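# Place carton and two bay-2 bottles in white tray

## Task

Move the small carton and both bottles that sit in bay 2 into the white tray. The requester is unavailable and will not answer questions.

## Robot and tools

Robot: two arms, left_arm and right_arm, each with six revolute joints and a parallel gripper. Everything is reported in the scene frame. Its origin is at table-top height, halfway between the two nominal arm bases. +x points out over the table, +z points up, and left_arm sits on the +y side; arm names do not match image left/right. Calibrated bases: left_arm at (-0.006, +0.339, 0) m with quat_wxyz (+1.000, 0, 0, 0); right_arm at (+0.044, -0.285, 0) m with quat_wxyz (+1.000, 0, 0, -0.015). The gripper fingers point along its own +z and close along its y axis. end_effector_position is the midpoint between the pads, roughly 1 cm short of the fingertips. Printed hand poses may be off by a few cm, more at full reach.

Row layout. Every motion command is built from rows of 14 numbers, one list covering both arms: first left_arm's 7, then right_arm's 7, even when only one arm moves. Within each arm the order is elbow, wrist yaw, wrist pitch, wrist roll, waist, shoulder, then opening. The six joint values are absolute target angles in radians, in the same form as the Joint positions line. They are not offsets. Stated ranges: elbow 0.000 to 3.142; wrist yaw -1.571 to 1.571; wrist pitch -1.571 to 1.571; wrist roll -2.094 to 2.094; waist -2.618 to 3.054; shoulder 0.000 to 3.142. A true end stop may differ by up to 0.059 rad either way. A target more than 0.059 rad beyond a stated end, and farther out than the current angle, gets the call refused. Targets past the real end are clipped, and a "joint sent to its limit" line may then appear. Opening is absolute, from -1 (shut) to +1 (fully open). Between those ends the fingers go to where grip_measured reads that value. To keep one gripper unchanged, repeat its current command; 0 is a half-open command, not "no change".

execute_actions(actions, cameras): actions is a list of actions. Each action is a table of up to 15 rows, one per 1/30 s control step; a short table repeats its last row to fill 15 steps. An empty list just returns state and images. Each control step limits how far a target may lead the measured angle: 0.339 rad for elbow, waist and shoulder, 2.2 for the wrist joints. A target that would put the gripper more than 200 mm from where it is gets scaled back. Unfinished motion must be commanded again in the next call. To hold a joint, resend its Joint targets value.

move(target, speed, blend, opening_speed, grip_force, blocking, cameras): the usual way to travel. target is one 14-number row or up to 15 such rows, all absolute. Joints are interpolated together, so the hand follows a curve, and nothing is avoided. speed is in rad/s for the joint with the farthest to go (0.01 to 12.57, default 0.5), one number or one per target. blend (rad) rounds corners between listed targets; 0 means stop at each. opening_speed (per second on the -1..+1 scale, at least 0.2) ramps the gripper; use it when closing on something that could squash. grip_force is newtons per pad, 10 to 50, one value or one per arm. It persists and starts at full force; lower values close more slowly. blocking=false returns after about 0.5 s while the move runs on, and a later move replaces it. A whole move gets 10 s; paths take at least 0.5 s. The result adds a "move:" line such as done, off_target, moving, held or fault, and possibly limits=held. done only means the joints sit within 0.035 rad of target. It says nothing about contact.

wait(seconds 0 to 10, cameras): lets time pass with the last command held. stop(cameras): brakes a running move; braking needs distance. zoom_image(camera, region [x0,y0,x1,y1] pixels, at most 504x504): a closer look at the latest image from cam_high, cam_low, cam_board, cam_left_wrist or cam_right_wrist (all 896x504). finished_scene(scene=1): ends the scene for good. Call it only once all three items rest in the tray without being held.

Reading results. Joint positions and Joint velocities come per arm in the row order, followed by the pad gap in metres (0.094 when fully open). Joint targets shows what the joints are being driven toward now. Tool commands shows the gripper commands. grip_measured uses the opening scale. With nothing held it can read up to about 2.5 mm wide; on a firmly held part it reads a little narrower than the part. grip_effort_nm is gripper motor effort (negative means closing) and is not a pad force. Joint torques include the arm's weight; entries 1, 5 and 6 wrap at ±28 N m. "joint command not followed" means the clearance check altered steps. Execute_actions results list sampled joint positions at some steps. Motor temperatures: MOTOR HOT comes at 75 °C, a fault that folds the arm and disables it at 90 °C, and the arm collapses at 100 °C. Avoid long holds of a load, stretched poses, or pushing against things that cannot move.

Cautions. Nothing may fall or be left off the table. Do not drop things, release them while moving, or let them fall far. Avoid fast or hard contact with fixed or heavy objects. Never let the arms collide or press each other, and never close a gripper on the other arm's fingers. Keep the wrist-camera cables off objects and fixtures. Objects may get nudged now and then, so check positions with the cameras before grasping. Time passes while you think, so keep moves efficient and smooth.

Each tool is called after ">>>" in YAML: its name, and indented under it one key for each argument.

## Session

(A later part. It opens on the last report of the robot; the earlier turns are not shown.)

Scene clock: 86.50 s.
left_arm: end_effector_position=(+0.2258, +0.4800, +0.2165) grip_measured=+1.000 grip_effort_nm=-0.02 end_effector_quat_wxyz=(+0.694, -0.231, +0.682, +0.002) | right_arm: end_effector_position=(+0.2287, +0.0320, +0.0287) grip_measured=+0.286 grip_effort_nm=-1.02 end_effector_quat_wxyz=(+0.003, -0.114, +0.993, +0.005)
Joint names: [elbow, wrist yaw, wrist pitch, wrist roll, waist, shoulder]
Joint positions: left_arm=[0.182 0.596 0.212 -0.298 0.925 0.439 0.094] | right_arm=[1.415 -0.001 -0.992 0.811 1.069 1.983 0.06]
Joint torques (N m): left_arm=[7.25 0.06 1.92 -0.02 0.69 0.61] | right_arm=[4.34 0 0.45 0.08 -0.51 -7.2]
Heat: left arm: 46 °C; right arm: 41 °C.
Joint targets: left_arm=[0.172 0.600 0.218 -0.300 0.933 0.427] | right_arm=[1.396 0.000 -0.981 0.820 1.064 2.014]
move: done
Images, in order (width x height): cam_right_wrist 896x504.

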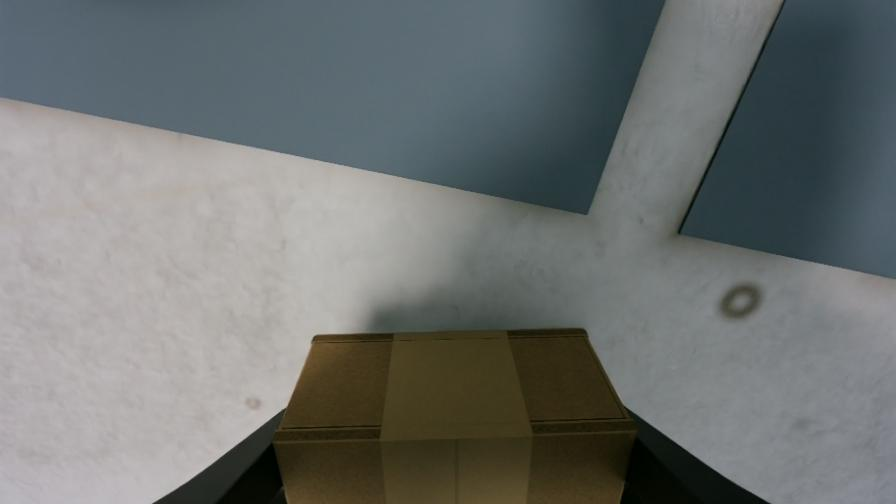

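>>> move:
  target:
    - [0.172,0.6,0.218,-0.3,0.933,0.427,1,1.607,0,-1.475,0.82,1.064,1.432,0.2]
    - [0.172,0.6,0.218,-0.3,0.933,0.427,1,1.607,0,-1.475,0.1,-0.18,1.432,0.2]
  speed: [0.5,0.7]
  blend: [0.05,0]

Scene clock: 96.07 s.
left_arm: end_effector_position=(+0.2258, +0.4800, +0.2165) grip_measured=+1.000 grip_effort_nm=-0.02 end_effector_quat_wxyz=(+0.694, -0.231, +0.682, +0.002) | right_arm: end_effector_position=(+0.3181, -0.3419, +0.2316) grip_measured=+0.286 grip_effort_nm=-1.02 end_effector_quat_wxyz=(+0.122, +0.157, +0.980, -0.005)
Joint names: [elbow, wrist yaw, wrist pitch, wrist roll, waist, shoulder]
Joint positions: left_arm=[0.182 0.596 0.212 -0.298 0.925 0.439 0.094] | right_arm=[1.585 -0.002 -1.469 0.109 -0.179 1.441 0.06]
Joint torques (N m): left_arm=[7.09 0.07 1.9 -0.08 0.43 0.43] | right_arm=[7.86 -0.01 0.72 -0.06 -0.13 -5.59]
Heat: left arm: 46 °C; right arm: 40 °C.
Joint targets: left_arm=[0.172 0.600 0.218 -0.300 0.933 0.427] | right_arm=[1.607 0.000 -1.475 0.100 -0.180 1.432]
move: done

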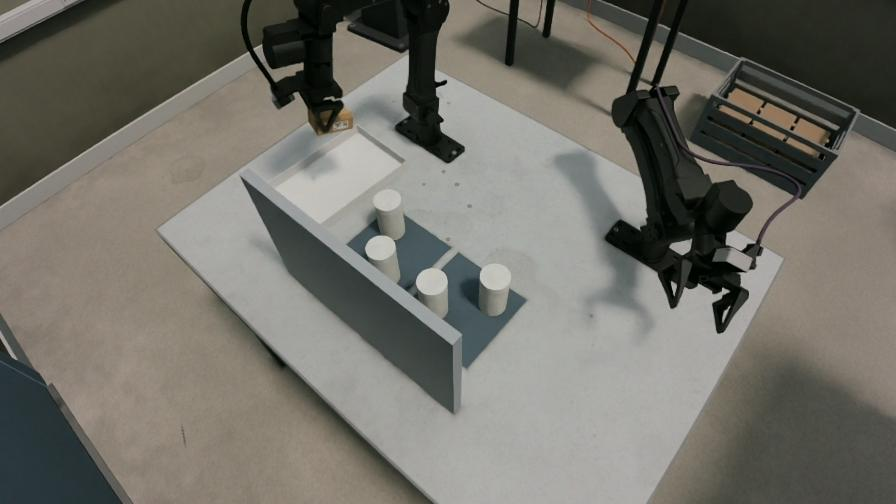

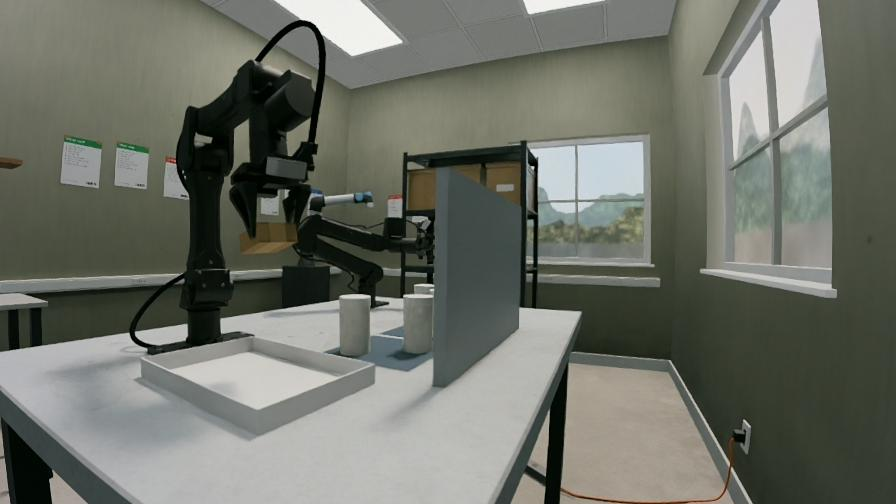

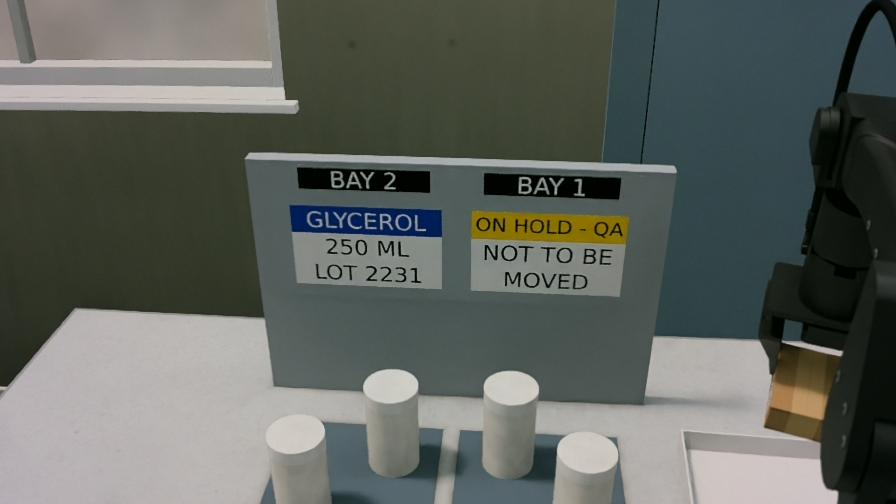

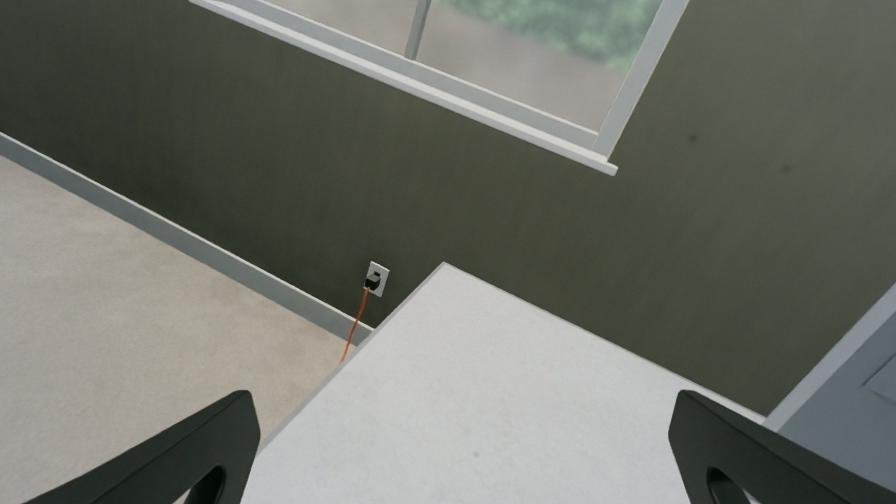

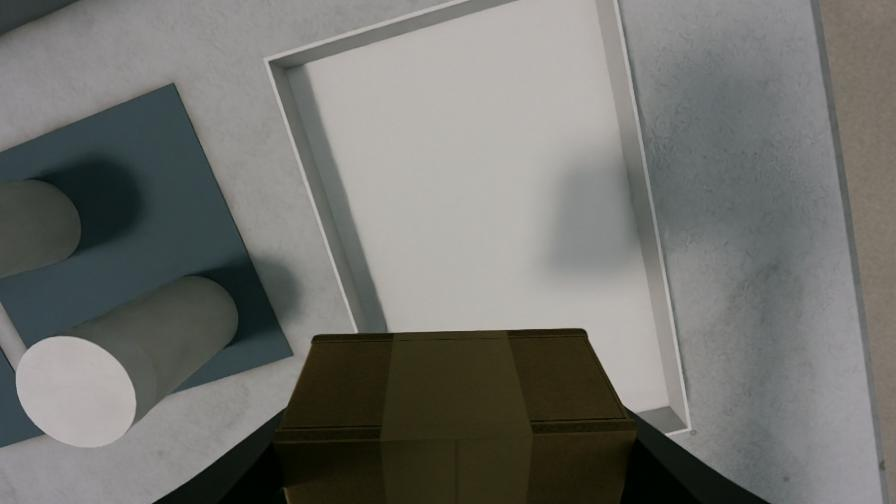

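>>> move:
  target:
    - [0.172,0.6,0.218,-0.3,0.933,0.427,1,1.64,0,-1.28,-0.11,-0.11,1.955,0.2]
    - [0.172,0.6,0.218,-0.3,0.933,0.427,1,1.443,0,-1.045,-0.11,-0.11,1.996,0.2]
  speed: [0.6,0.25]
  blend: [0.03,0]

Scene clock: 106.73 s.
left_arm: end_effector_position=(+0.2258, +0.4800, +0.2165) grip_measured=+1.000 grip_effort_nm=-0.02 end_effector_quat_wxyz=(+0.694, -0.231, +0.682, +0.002) | right_arm: end_effector_position=(+0.4060, -0.3361, +0.0441) grip_measured=+0.286 grip_effort_nm=-1.02 end_effector_quat_wxyz=(+0.001, +0.021, +1.000, +0.001)
Joint names: [elbow, wrist yaw, wrist pitch, wrist roll, waist, shoulder]
Joint positions: left_arm=[0.182 0.596 0.212 -0.298 0.925 0.439 0.094] | right_arm=[1.46 -0.002 -1.059 -0.102 -0.114 1.97 0.06]
Joint torques (N m): left_arm=[7.16 0.08 1.91 -0.02 0.51 0.46] | right_arm=[4.78 0.01 0.43 -0.09 0.23 -7.51]
Heat: left arm: 46 °C; right arm: 41 °C.
Joint targets: left_arm=[0.172 0.600 0.218 -0.300 0.933 0.427] | right_arm=[1.443 0.000 -1.045 -0.110 -0.110 1.996]
move: done

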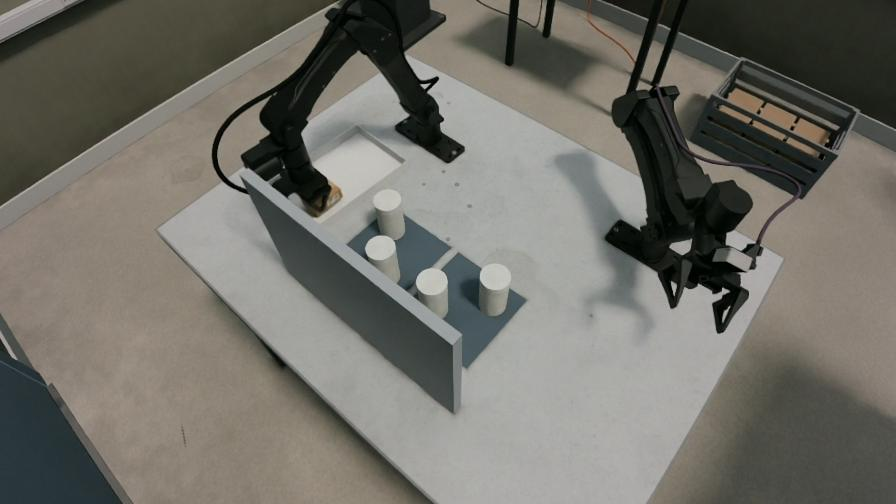

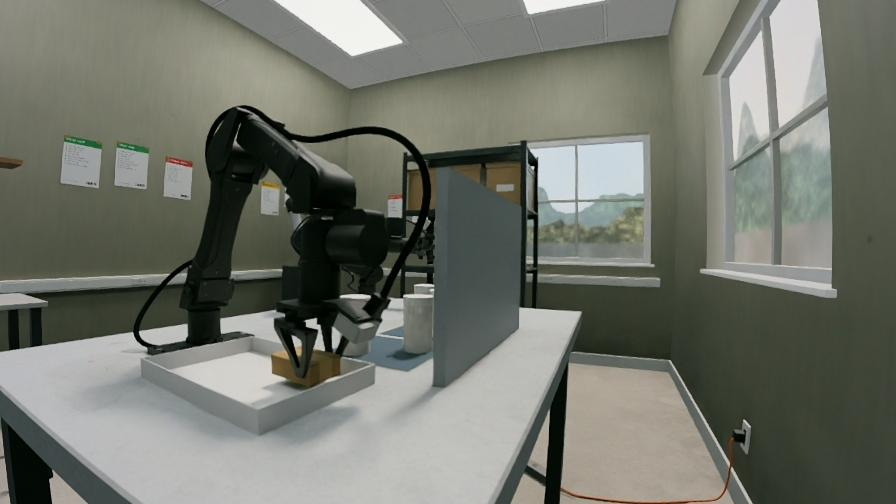

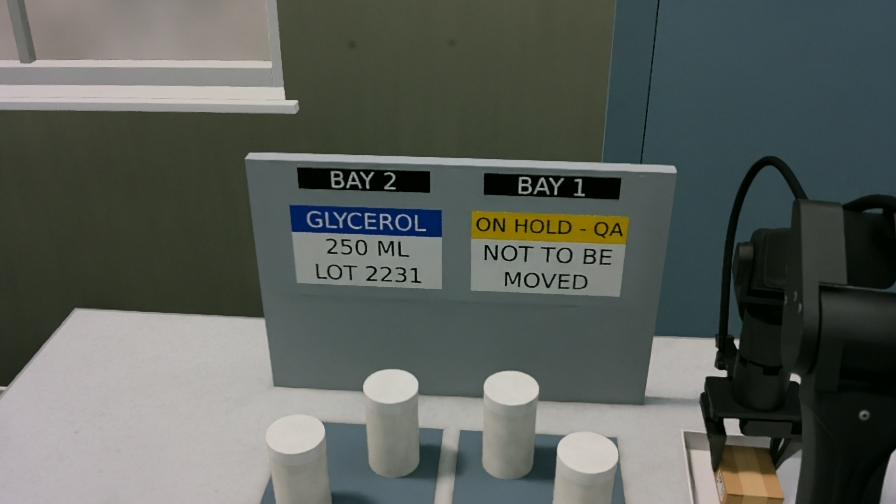

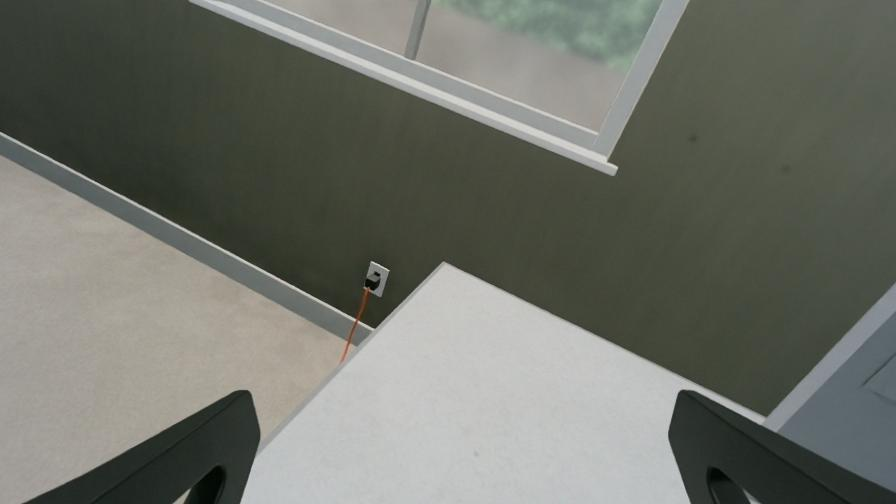

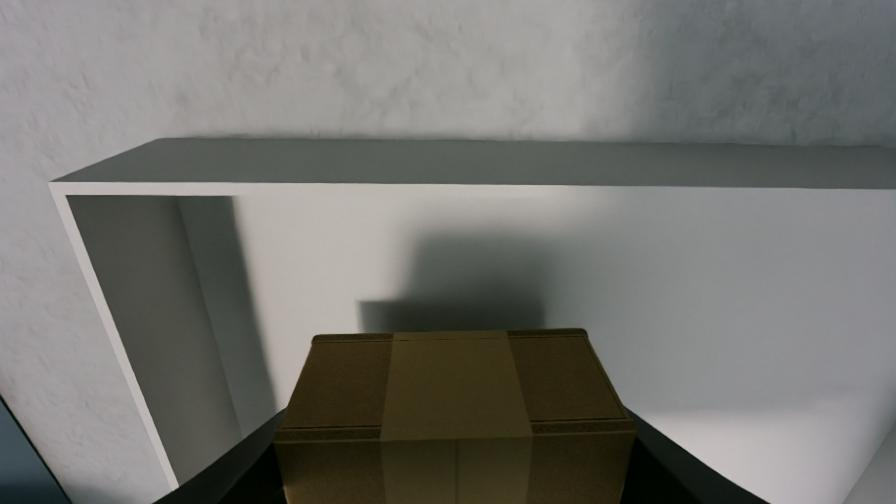

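>>> move:
  target: [0.172,0.6,0.218,-0.3,0.933,0.427,1,1.409,0,-0.999,-0.11,-0.11,2.010,0.2]
  speed: 0.1
  cameras: ["cam_low","cam_right_wrist"]

Scene clock: 108.80 s.
left_arm: end_effector_position=(+0.2258, +0.4800, +0.2165) grip_measured=+1.000 grip_effort_nm=-0.02 end_effector_quat_wxyz=(+0.694, -0.231, +0.682, +0.002) | right_arm: end_effector_position=(+0.4058, -0.3361, +0.0319) grip_measured=+0.286 grip_effort_nm=-1.02 end_effector_quat_wxyz=(+0.001, +0.021, +1.000, +0.001)
Joint names: [elbow, wrist yaw, wrist pitch, wrist roll, waist, shoulder]
Joint positions: left_arm=[0.182 0.596 0.212 -0.298 0.925 0.439 0.094] | right_arm=[1.427 -0.002 -1.013 -0.102 -0.114 1.982 0.06]
Joint torques (N m): left_arm=[7.13 0.08 1.89 -0.07 0.79 0.39] | right_arm=[4.51 0.02 0.43 -0.05 0.32 -7.43]
Heat: left arm: 46 °C; right arm: 41 °C.
Joint targets: left_arm=[0.172 0.600 0.218 -0.300 0.933 0.427] | right_arm=[1.409 0.000 -0.999 -0.110 -0.110 2.010]
move: done
Images, in order (width x height): cam_low 896x504, cam_right_wrist 896x504.

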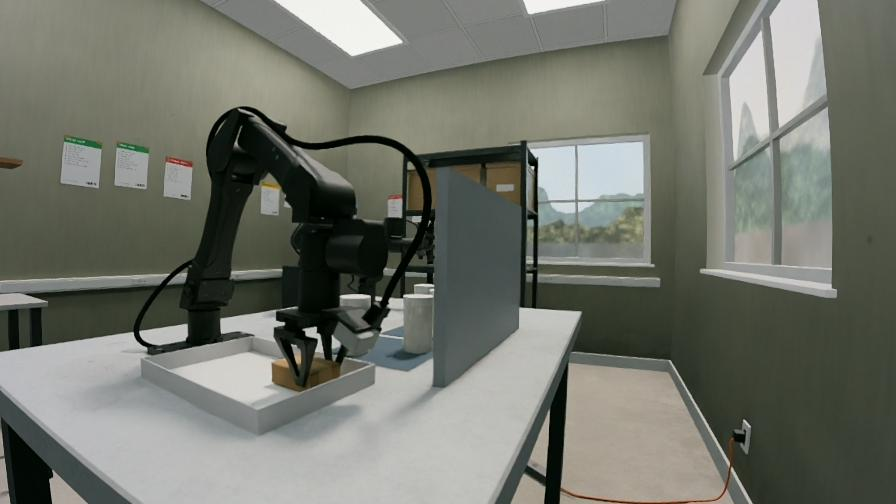

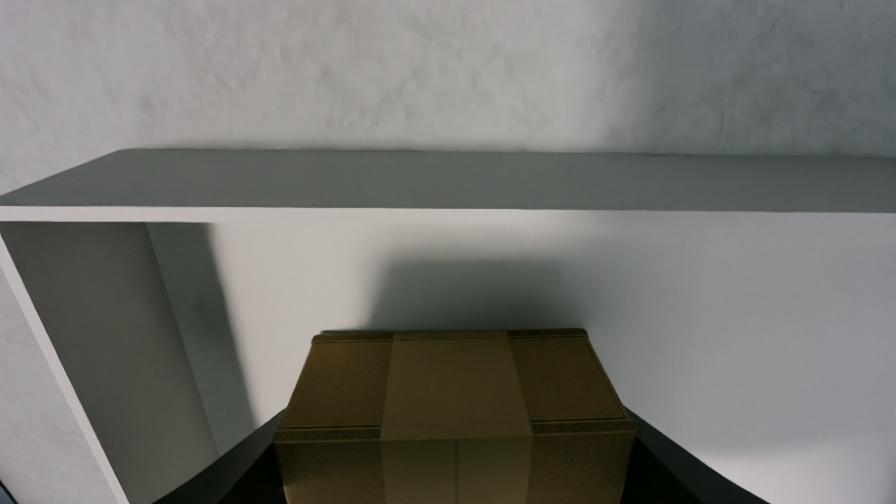

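>>> move:
  target: [0.172,0.6,0.218,-0.3,0.933,0.427,1,1.405,0,-0.995,-0.11,-0.11,2.010,0.8]
  opening_speed: 0.6
  cameras: ["cam_low","cam_right_wrist"]

Scene clock: 110.93 s.
left_arm: end_effector_position=(+0.2258, +0.4800, +0.2165) grip_measured=+1.000 grip_effort_nm=-0.02 end_effector_quat_wxyz=(+0.694, -0.231, +0.682, +0.002) | right_arm: end_effector_position=(+0.4067, -0.3362, +0.0319) grip_measured=+0.798 grip_effort_nm=0.10 end_effector_quat_wxyz=(+0.003, +0.021, +1.000, +0.001)
Joint names: [elbow, wrist yaw, wrist pitch, wrist roll, waist, shoulder]
Joint positions: left_arm=[0.182 0.596 0.212 -0.298 0.925 0.439 0.094] | right_arm=[1.427 -0.002 -1.009 -0.102 -0.114 1.982 0.084]
Joint torques (N m): left_arm=[7.12 0.04 1.88 -0.03 0.4 0.54] | right_arm=[4.23 0.01 0.44 -0.09 0.28 -7.32]
Heat: left arm: 46 °C; right arm: 41 °C.
Joint targets: left_arm=[0.172 0.600 0.218 -0.300 0.933 0.427] | right_arm=[1.405 0.000 -0.995 -0.110 -0.110 2.010]
move: done
Images, in order (width x height): cam_low 896x504, cam_right_wrist 896x504.

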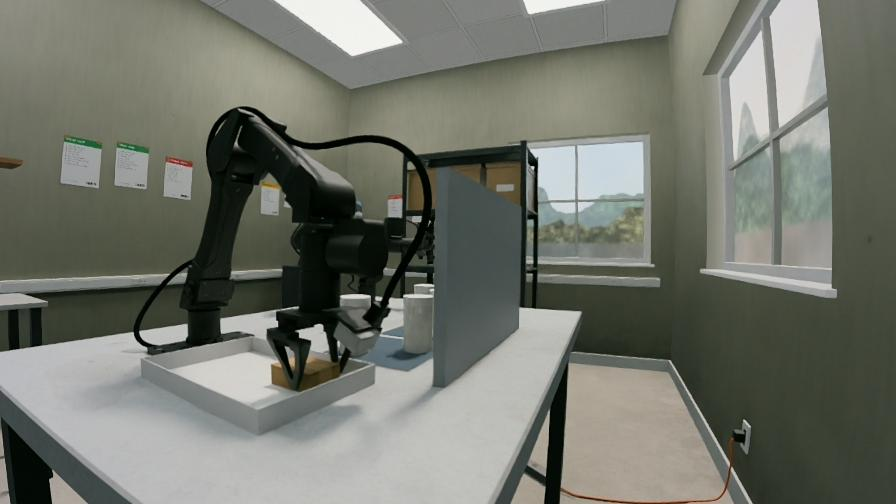

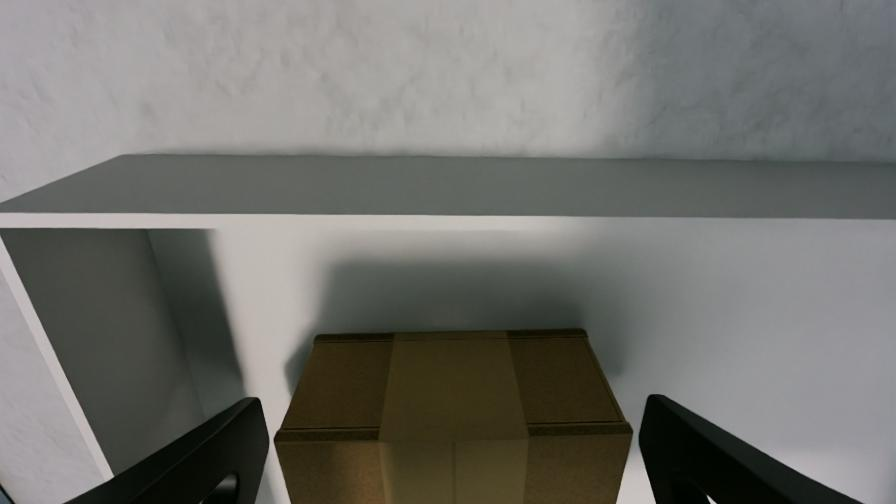

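>>> move:
  target:
    - [0.172,0.6,0.218,-0.3,0.933,0.427,1,1.68,0,-1.31,-0.11,-0.11,1.92,0.9]
    - [0.172,0.6,0.218,-0.3,0.933,0.427,1,1.65,0,-1.3,0,0.3,1.45,1]
    - [0.172,0.6,0.218,-0.3,0.933,0.427,1,1.98,0,-0.965,0,0.993,1.975,1]
  speed: [0.4,0.7,0.7]
  blend: [0.03,0.1,0]

Scene clock: 121.13 s.
left_arm: end_effector_position=(+0.2258, +0.4800, +0.2165) grip_measured=+1.000 grip_effort_nm=-0.02 end_effector_quat_wxyz=(+0.694, -0.231, +0.682, +0.002) | right_arm: end_effector_position=(+0.3282, +0.1292, +0.2115) grip_measured=+0.998 grip_effort_nm=0.09 end_effector_quat_wxyz=(+0.254, -0.448, +0.847, +0.134)
Joint names: [elbow, wrist yaw, wrist pitch, wrist roll, waist, shoulder]
Joint positions: left_arm=[0.182 0.596 0.212 -0.298 0.925 0.439 0.094] | right_arm=[1.944 -0.003 -0.977 -0.007 0.996 1.955 0.094]
Joint torques (N m): left_arm=[7.17 0.03 1.86 -0.11 0.61 0.61] | right_arm=[9.68 0.03 1.48 0.07 -0.24 -8.83]
Motor temperatures (°C): left_arm=[46 32 41 29 29 36 30] | right_arm=[40 29 32 26 28 33 27]
Heat: left arm: 46 °C; right arm: 40 °C.
Joint targets: left_arm=[0.172 0.600 0.218 -0.300 0.933 0.427] | right_arm=[1.980 0.000 -0.965 0.000 0.993 1.975]
move: off_target (right_arm); blend cut to 0 rad at target 2; right_arm: the elbow is farthest, 0.036 rad from its target

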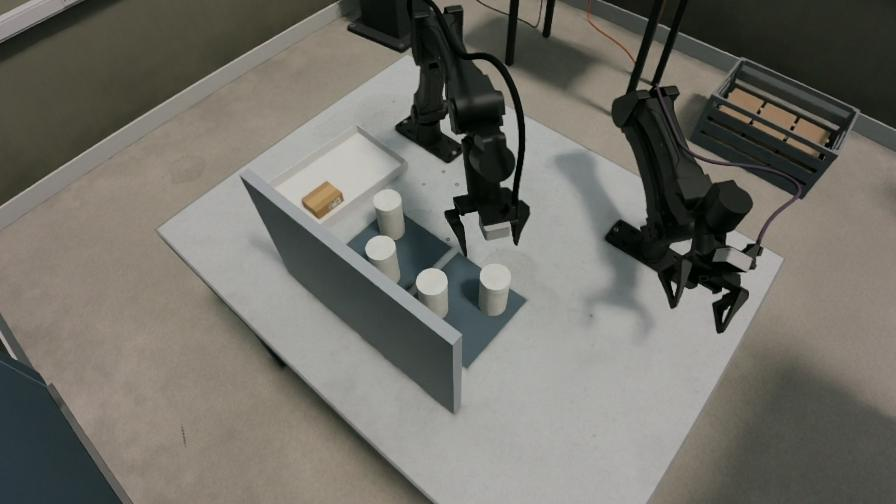

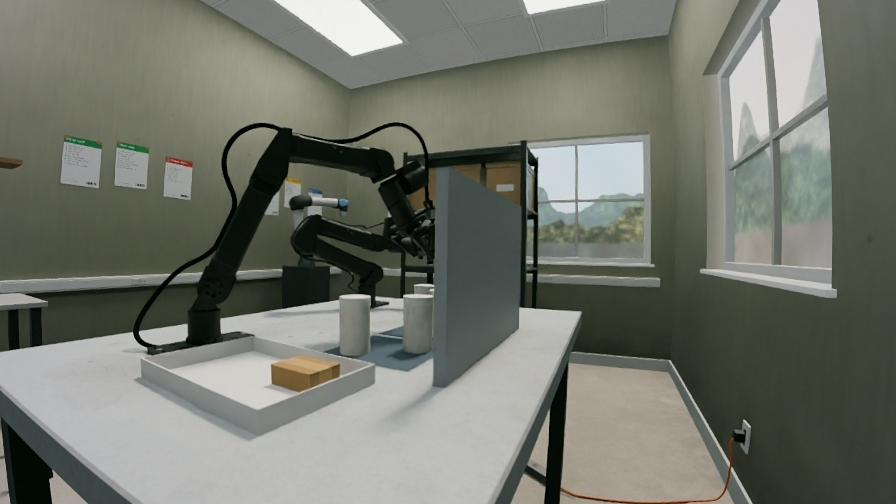

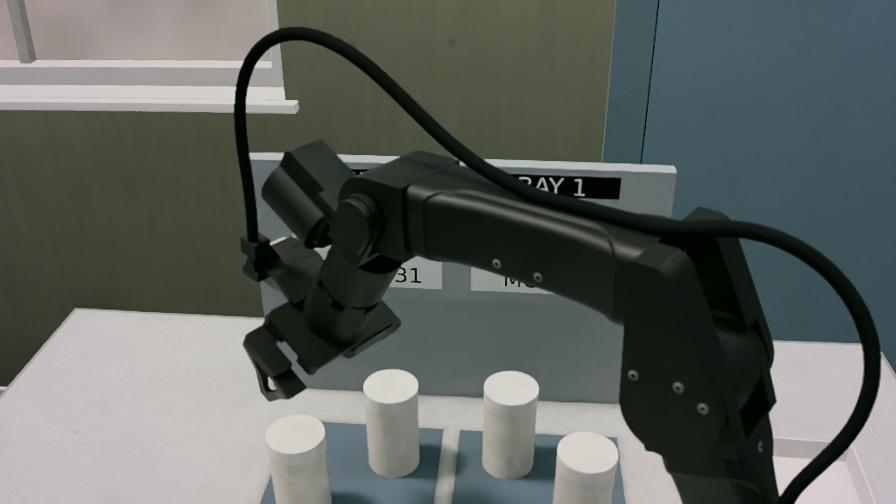

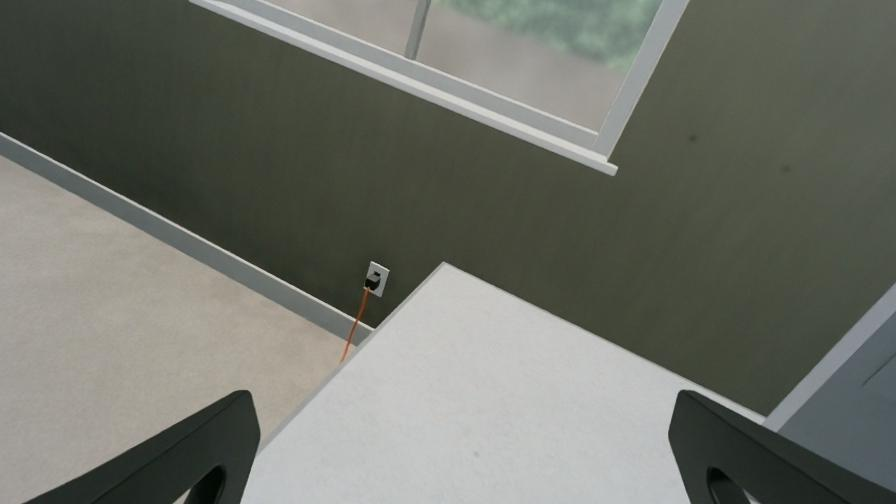

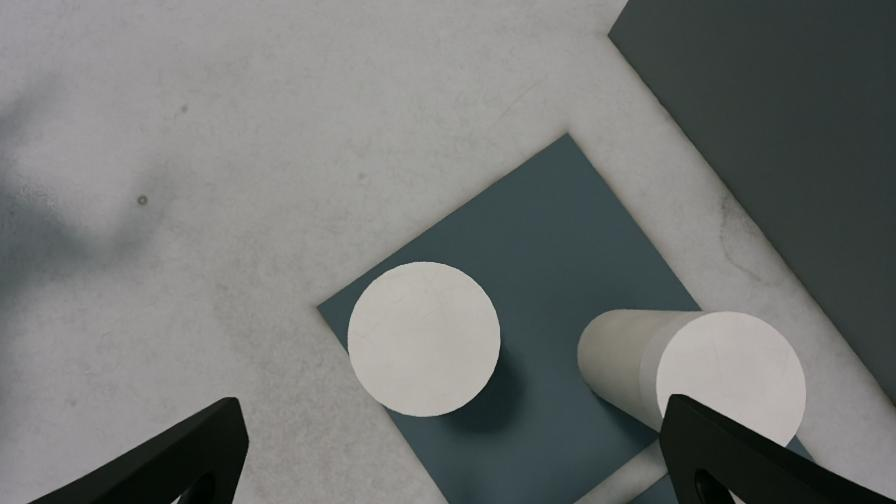

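>>> move:
  target: [0.172,0.6,0.218,-0.3,0.933,0.427,1,1.716,0,-0.698,0,1.022,1.99,1]
  speed: 0.4

Scene clock: 134.80 s.
left_arm: end_effector_position=(+0.2258, +0.4800, +0.2165) grip_measured=+1.000 grip_effort_nm=-0.02 end_effector_quat_wxyz=(+0.694, -0.231, +0.682, +0.002) | right_arm: end_effector_position=(+0.3293, +0.1507, +0.1632) grip_measured=+0.998 grip_effort_nm=0.09 end_effector_quat_wxyz=(+0.273, -0.454, +0.835, +0.147)
Joint names: [elbow, wrist yaw, wrist pitch, wrist roll, waist, shoulder]
Joint positions: left_arm=[0.182 0.596 0.212 -0.298 0.925 0.439 0.094] | right_arm=[1.735 -0.003 -0.711 -0.007 1.018 1.963 0.094]
Joint torques (N m): left_arm=[7.12 0.07 1.93 -0.03 0.64 0.68] | right_arm=[5.72 0.02 1.6 0.05 0.38 -8.49]
Heat: left arm: 46 °C; right arm: 42 °C.
Joint targets: left_arm=[0.172 0.600 0.218 -0.300 0.933 0.427] | right_arm=[1.716 0.000 -0.698 0.000 1.022 1.990]
move: done

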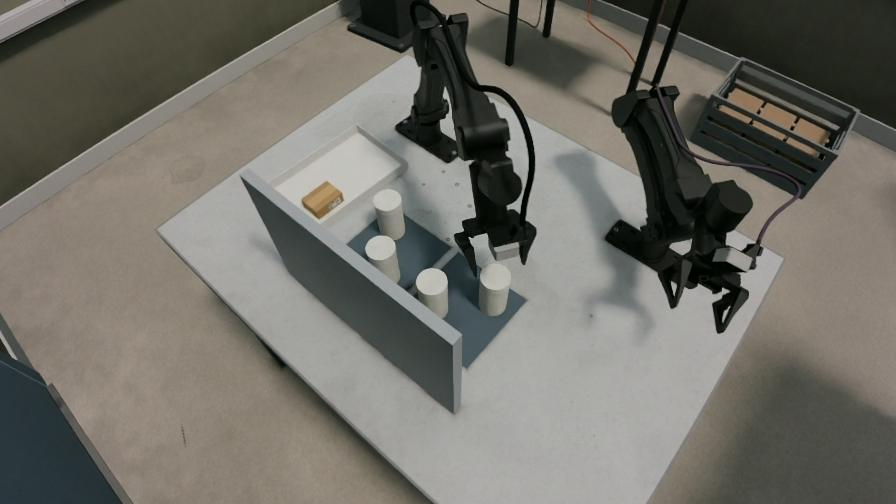

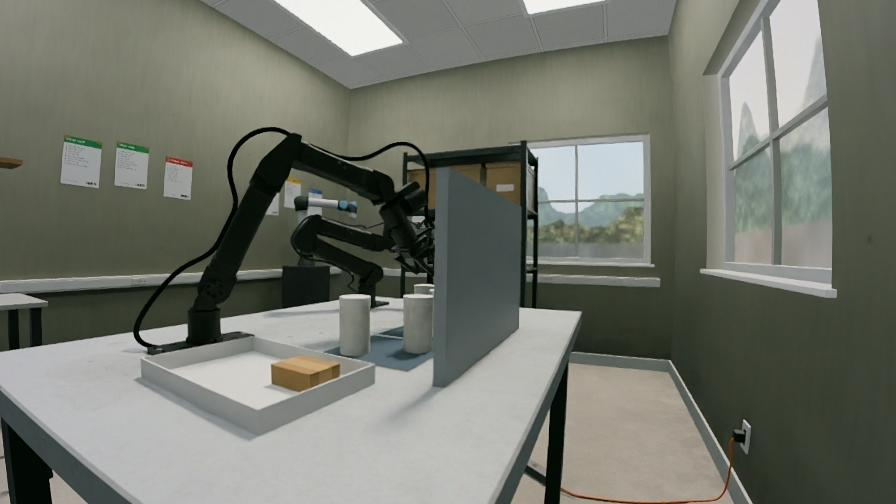

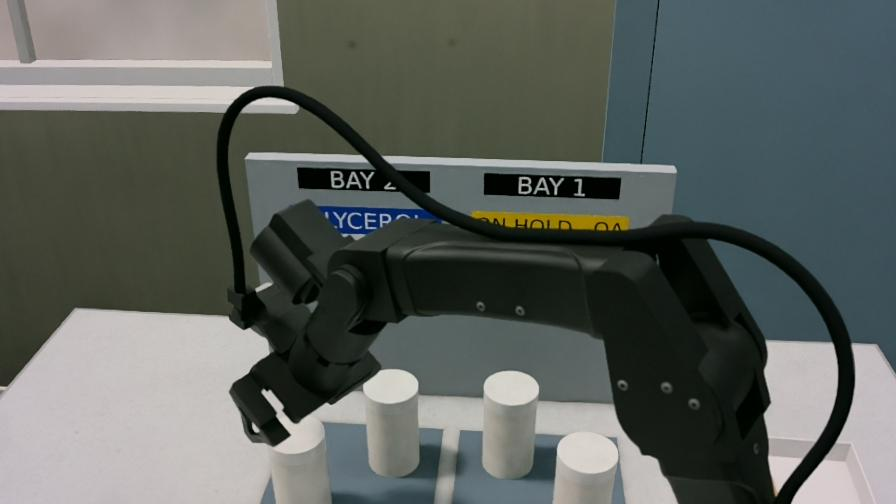

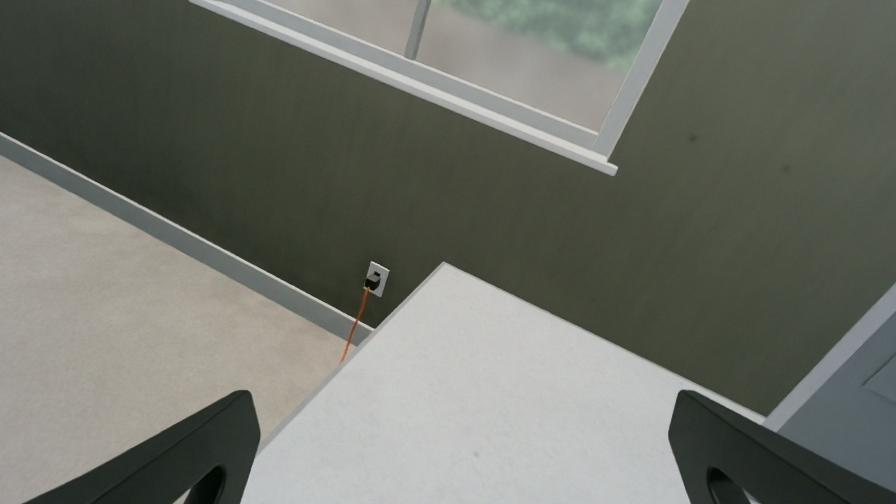

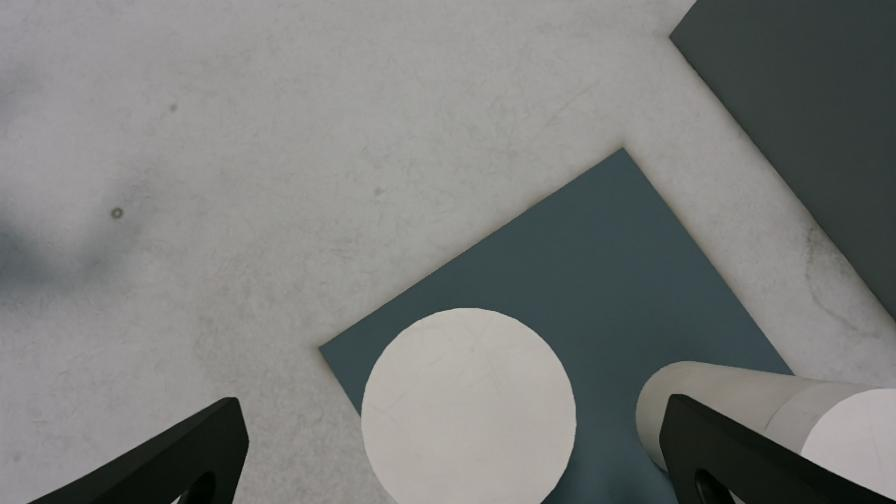

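>>> move:
  target: [0.172,0.6,0.218,-0.3,0.933,0.427,1,1.553,0,-0.519,0,1.004,2.004,1]
  speed: 0.25

Scene clock: 150.77 s.
left_arm: end_effector_position=(+0.2258, +0.4800, +0.2165) grip_measured=+1.000 grip_effort_nm=-0.02 end_effector_quat_wxyz=(+0.694, -0.231, +0.682, +0.002) | right_arm: end_effector_position=(+0.3333, +0.1484, +0.1183) grip_measured=+0.998 grip_effort_nm=0.09 end_effector_quat_wxyz=(+0.275, -0.450, +0.837, +0.147)
Joint names: [elbow, wrist yaw, wrist pitch, wrist roll, waist, shoulder]
Joint positions: left_arm=[0.182 0.596 0.212 -0.298 0.925 0.439 0.094] | right_arm=[1.572 -0.003 -0.534 -0.007 1.009 1.976 0.094]
Joint torques (N m): left_arm=[7.1 0.09 1.84 -0.05 0.54 0.44] | right_arm=[5.65 0.02 1.62 0.06 -0.42 -8.5]
Heat: left arm: 46 °C; right arm: 41 °C.
Joint targets: left_arm=[0.172 0.600 0.218 -0.300 0.933 0.427] | right_arm=[1.553 0.000 -0.519 0.000 1.004 2.004]
move: done

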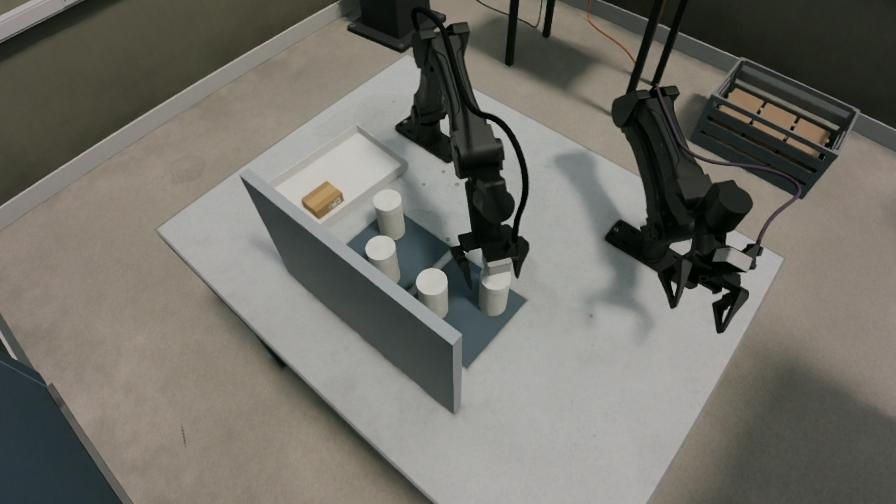

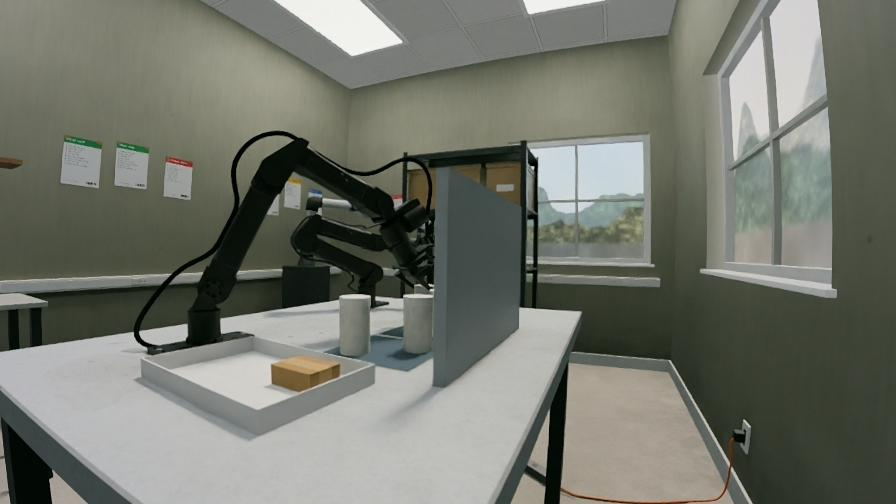

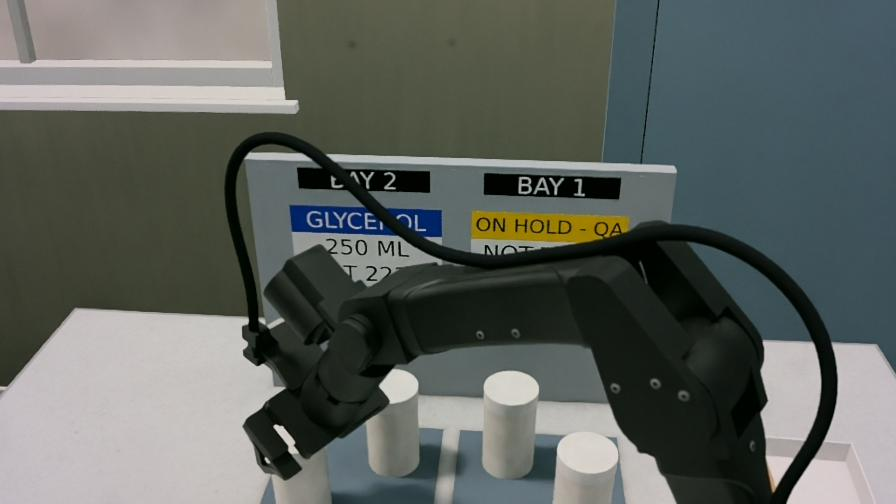

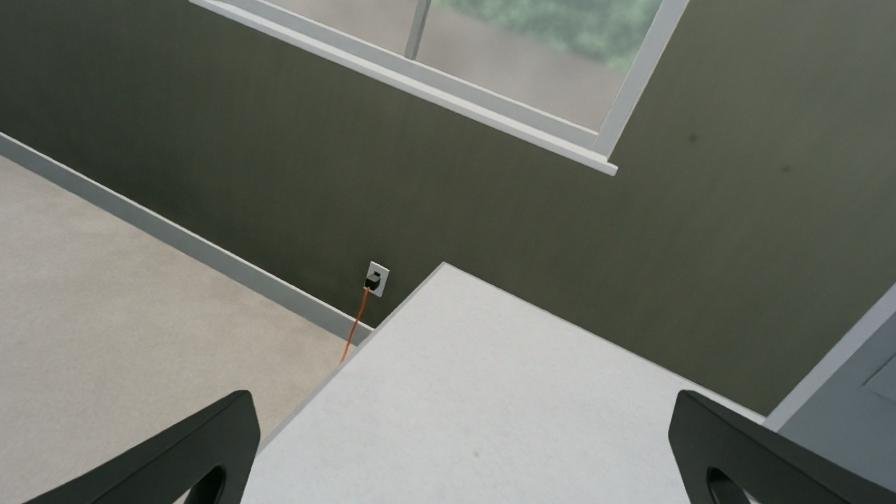

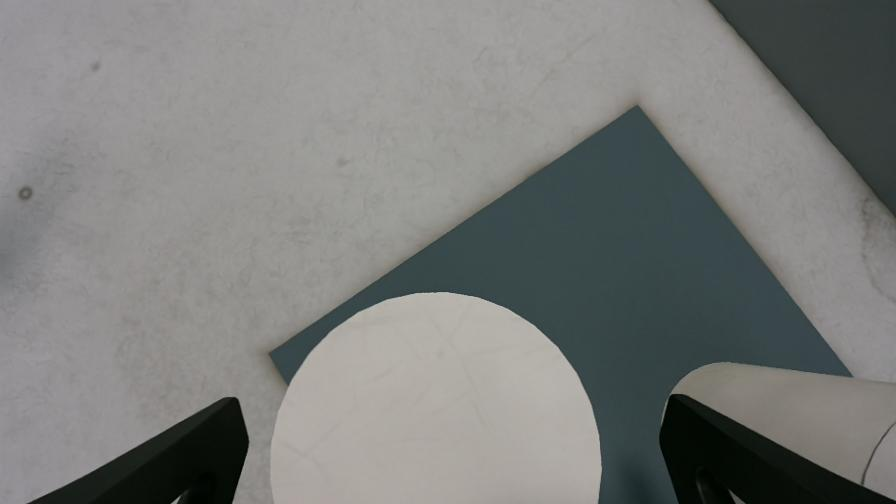

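>>> move:
  target: [0.172,0.6,0.218,-0.3,0.933,0.427,1,1.473,0,-0.412,0,1.022,2.031,1]
  speed: 0.2
  cameras: ["cam_high","cam_board","cam_right_wrist"]

Scene clock: 155.63 s.
left_arm: end_effector_position=(+0.2258, +0.4800, +0.2165) grip_measured=+1.000 grip_effort_nm=-0.02 end_effector_quat_wxyz=(+0.694, -0.231, +0.682, +0.002) | right_arm: end_effector_position=(+0.3302, +0.1513, +0.0898) grip_measured=+0.998 grip_effort_nm=0.09 end_effector_quat_wxyz=(+0.275, -0.453, +0.835, +0.148)
Joint names: [elbow, wrist yaw, wrist pitch, wrist roll, waist, shoulder]
Joint positions: left_arm=[0.182 0.596 0.212 -0.298 0.925 0.439 0.094] | right_arm=[1.493 -0.003 -0.427 -0.007 1.017 2.001 0.094]
Joint torques (N m): left_arm=[6.91 0.05 1.89 -0.04 0.68 0.53] | right_arm=[5.39 0.02 1.62 0.08 0.47 -8.4]
Heat: left arm: 46 °C; right arm: 40 °C.
Joint targets: left_arm=[0.172 0.600 0.218 -0.300 0.933 0.427] | right_arm=[1.473 0.000 -0.412 0.000 1.022 2.031]
move: done
Images, in order (width x height): cam_high 896x504, cam_board 896x504, cam_right_wrist 896x504.

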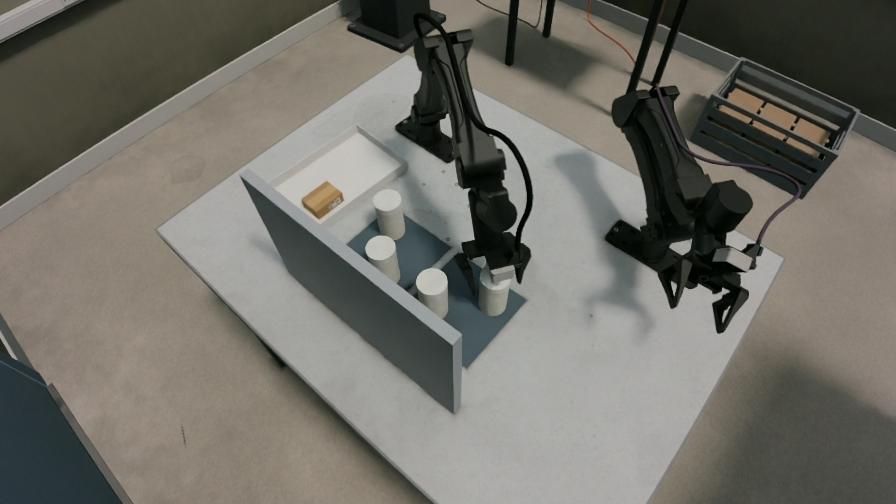

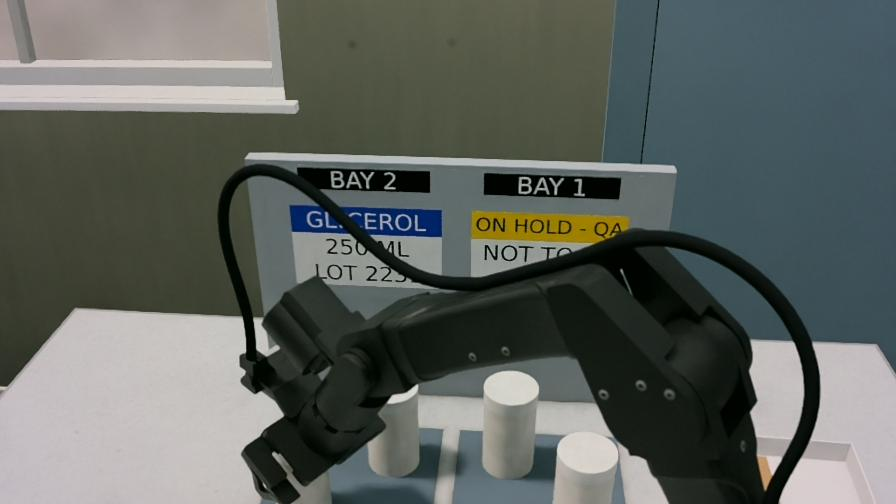

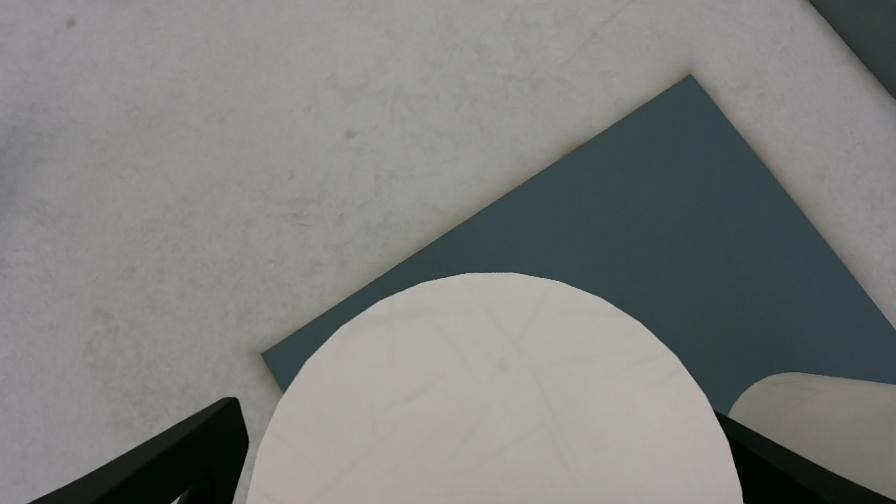

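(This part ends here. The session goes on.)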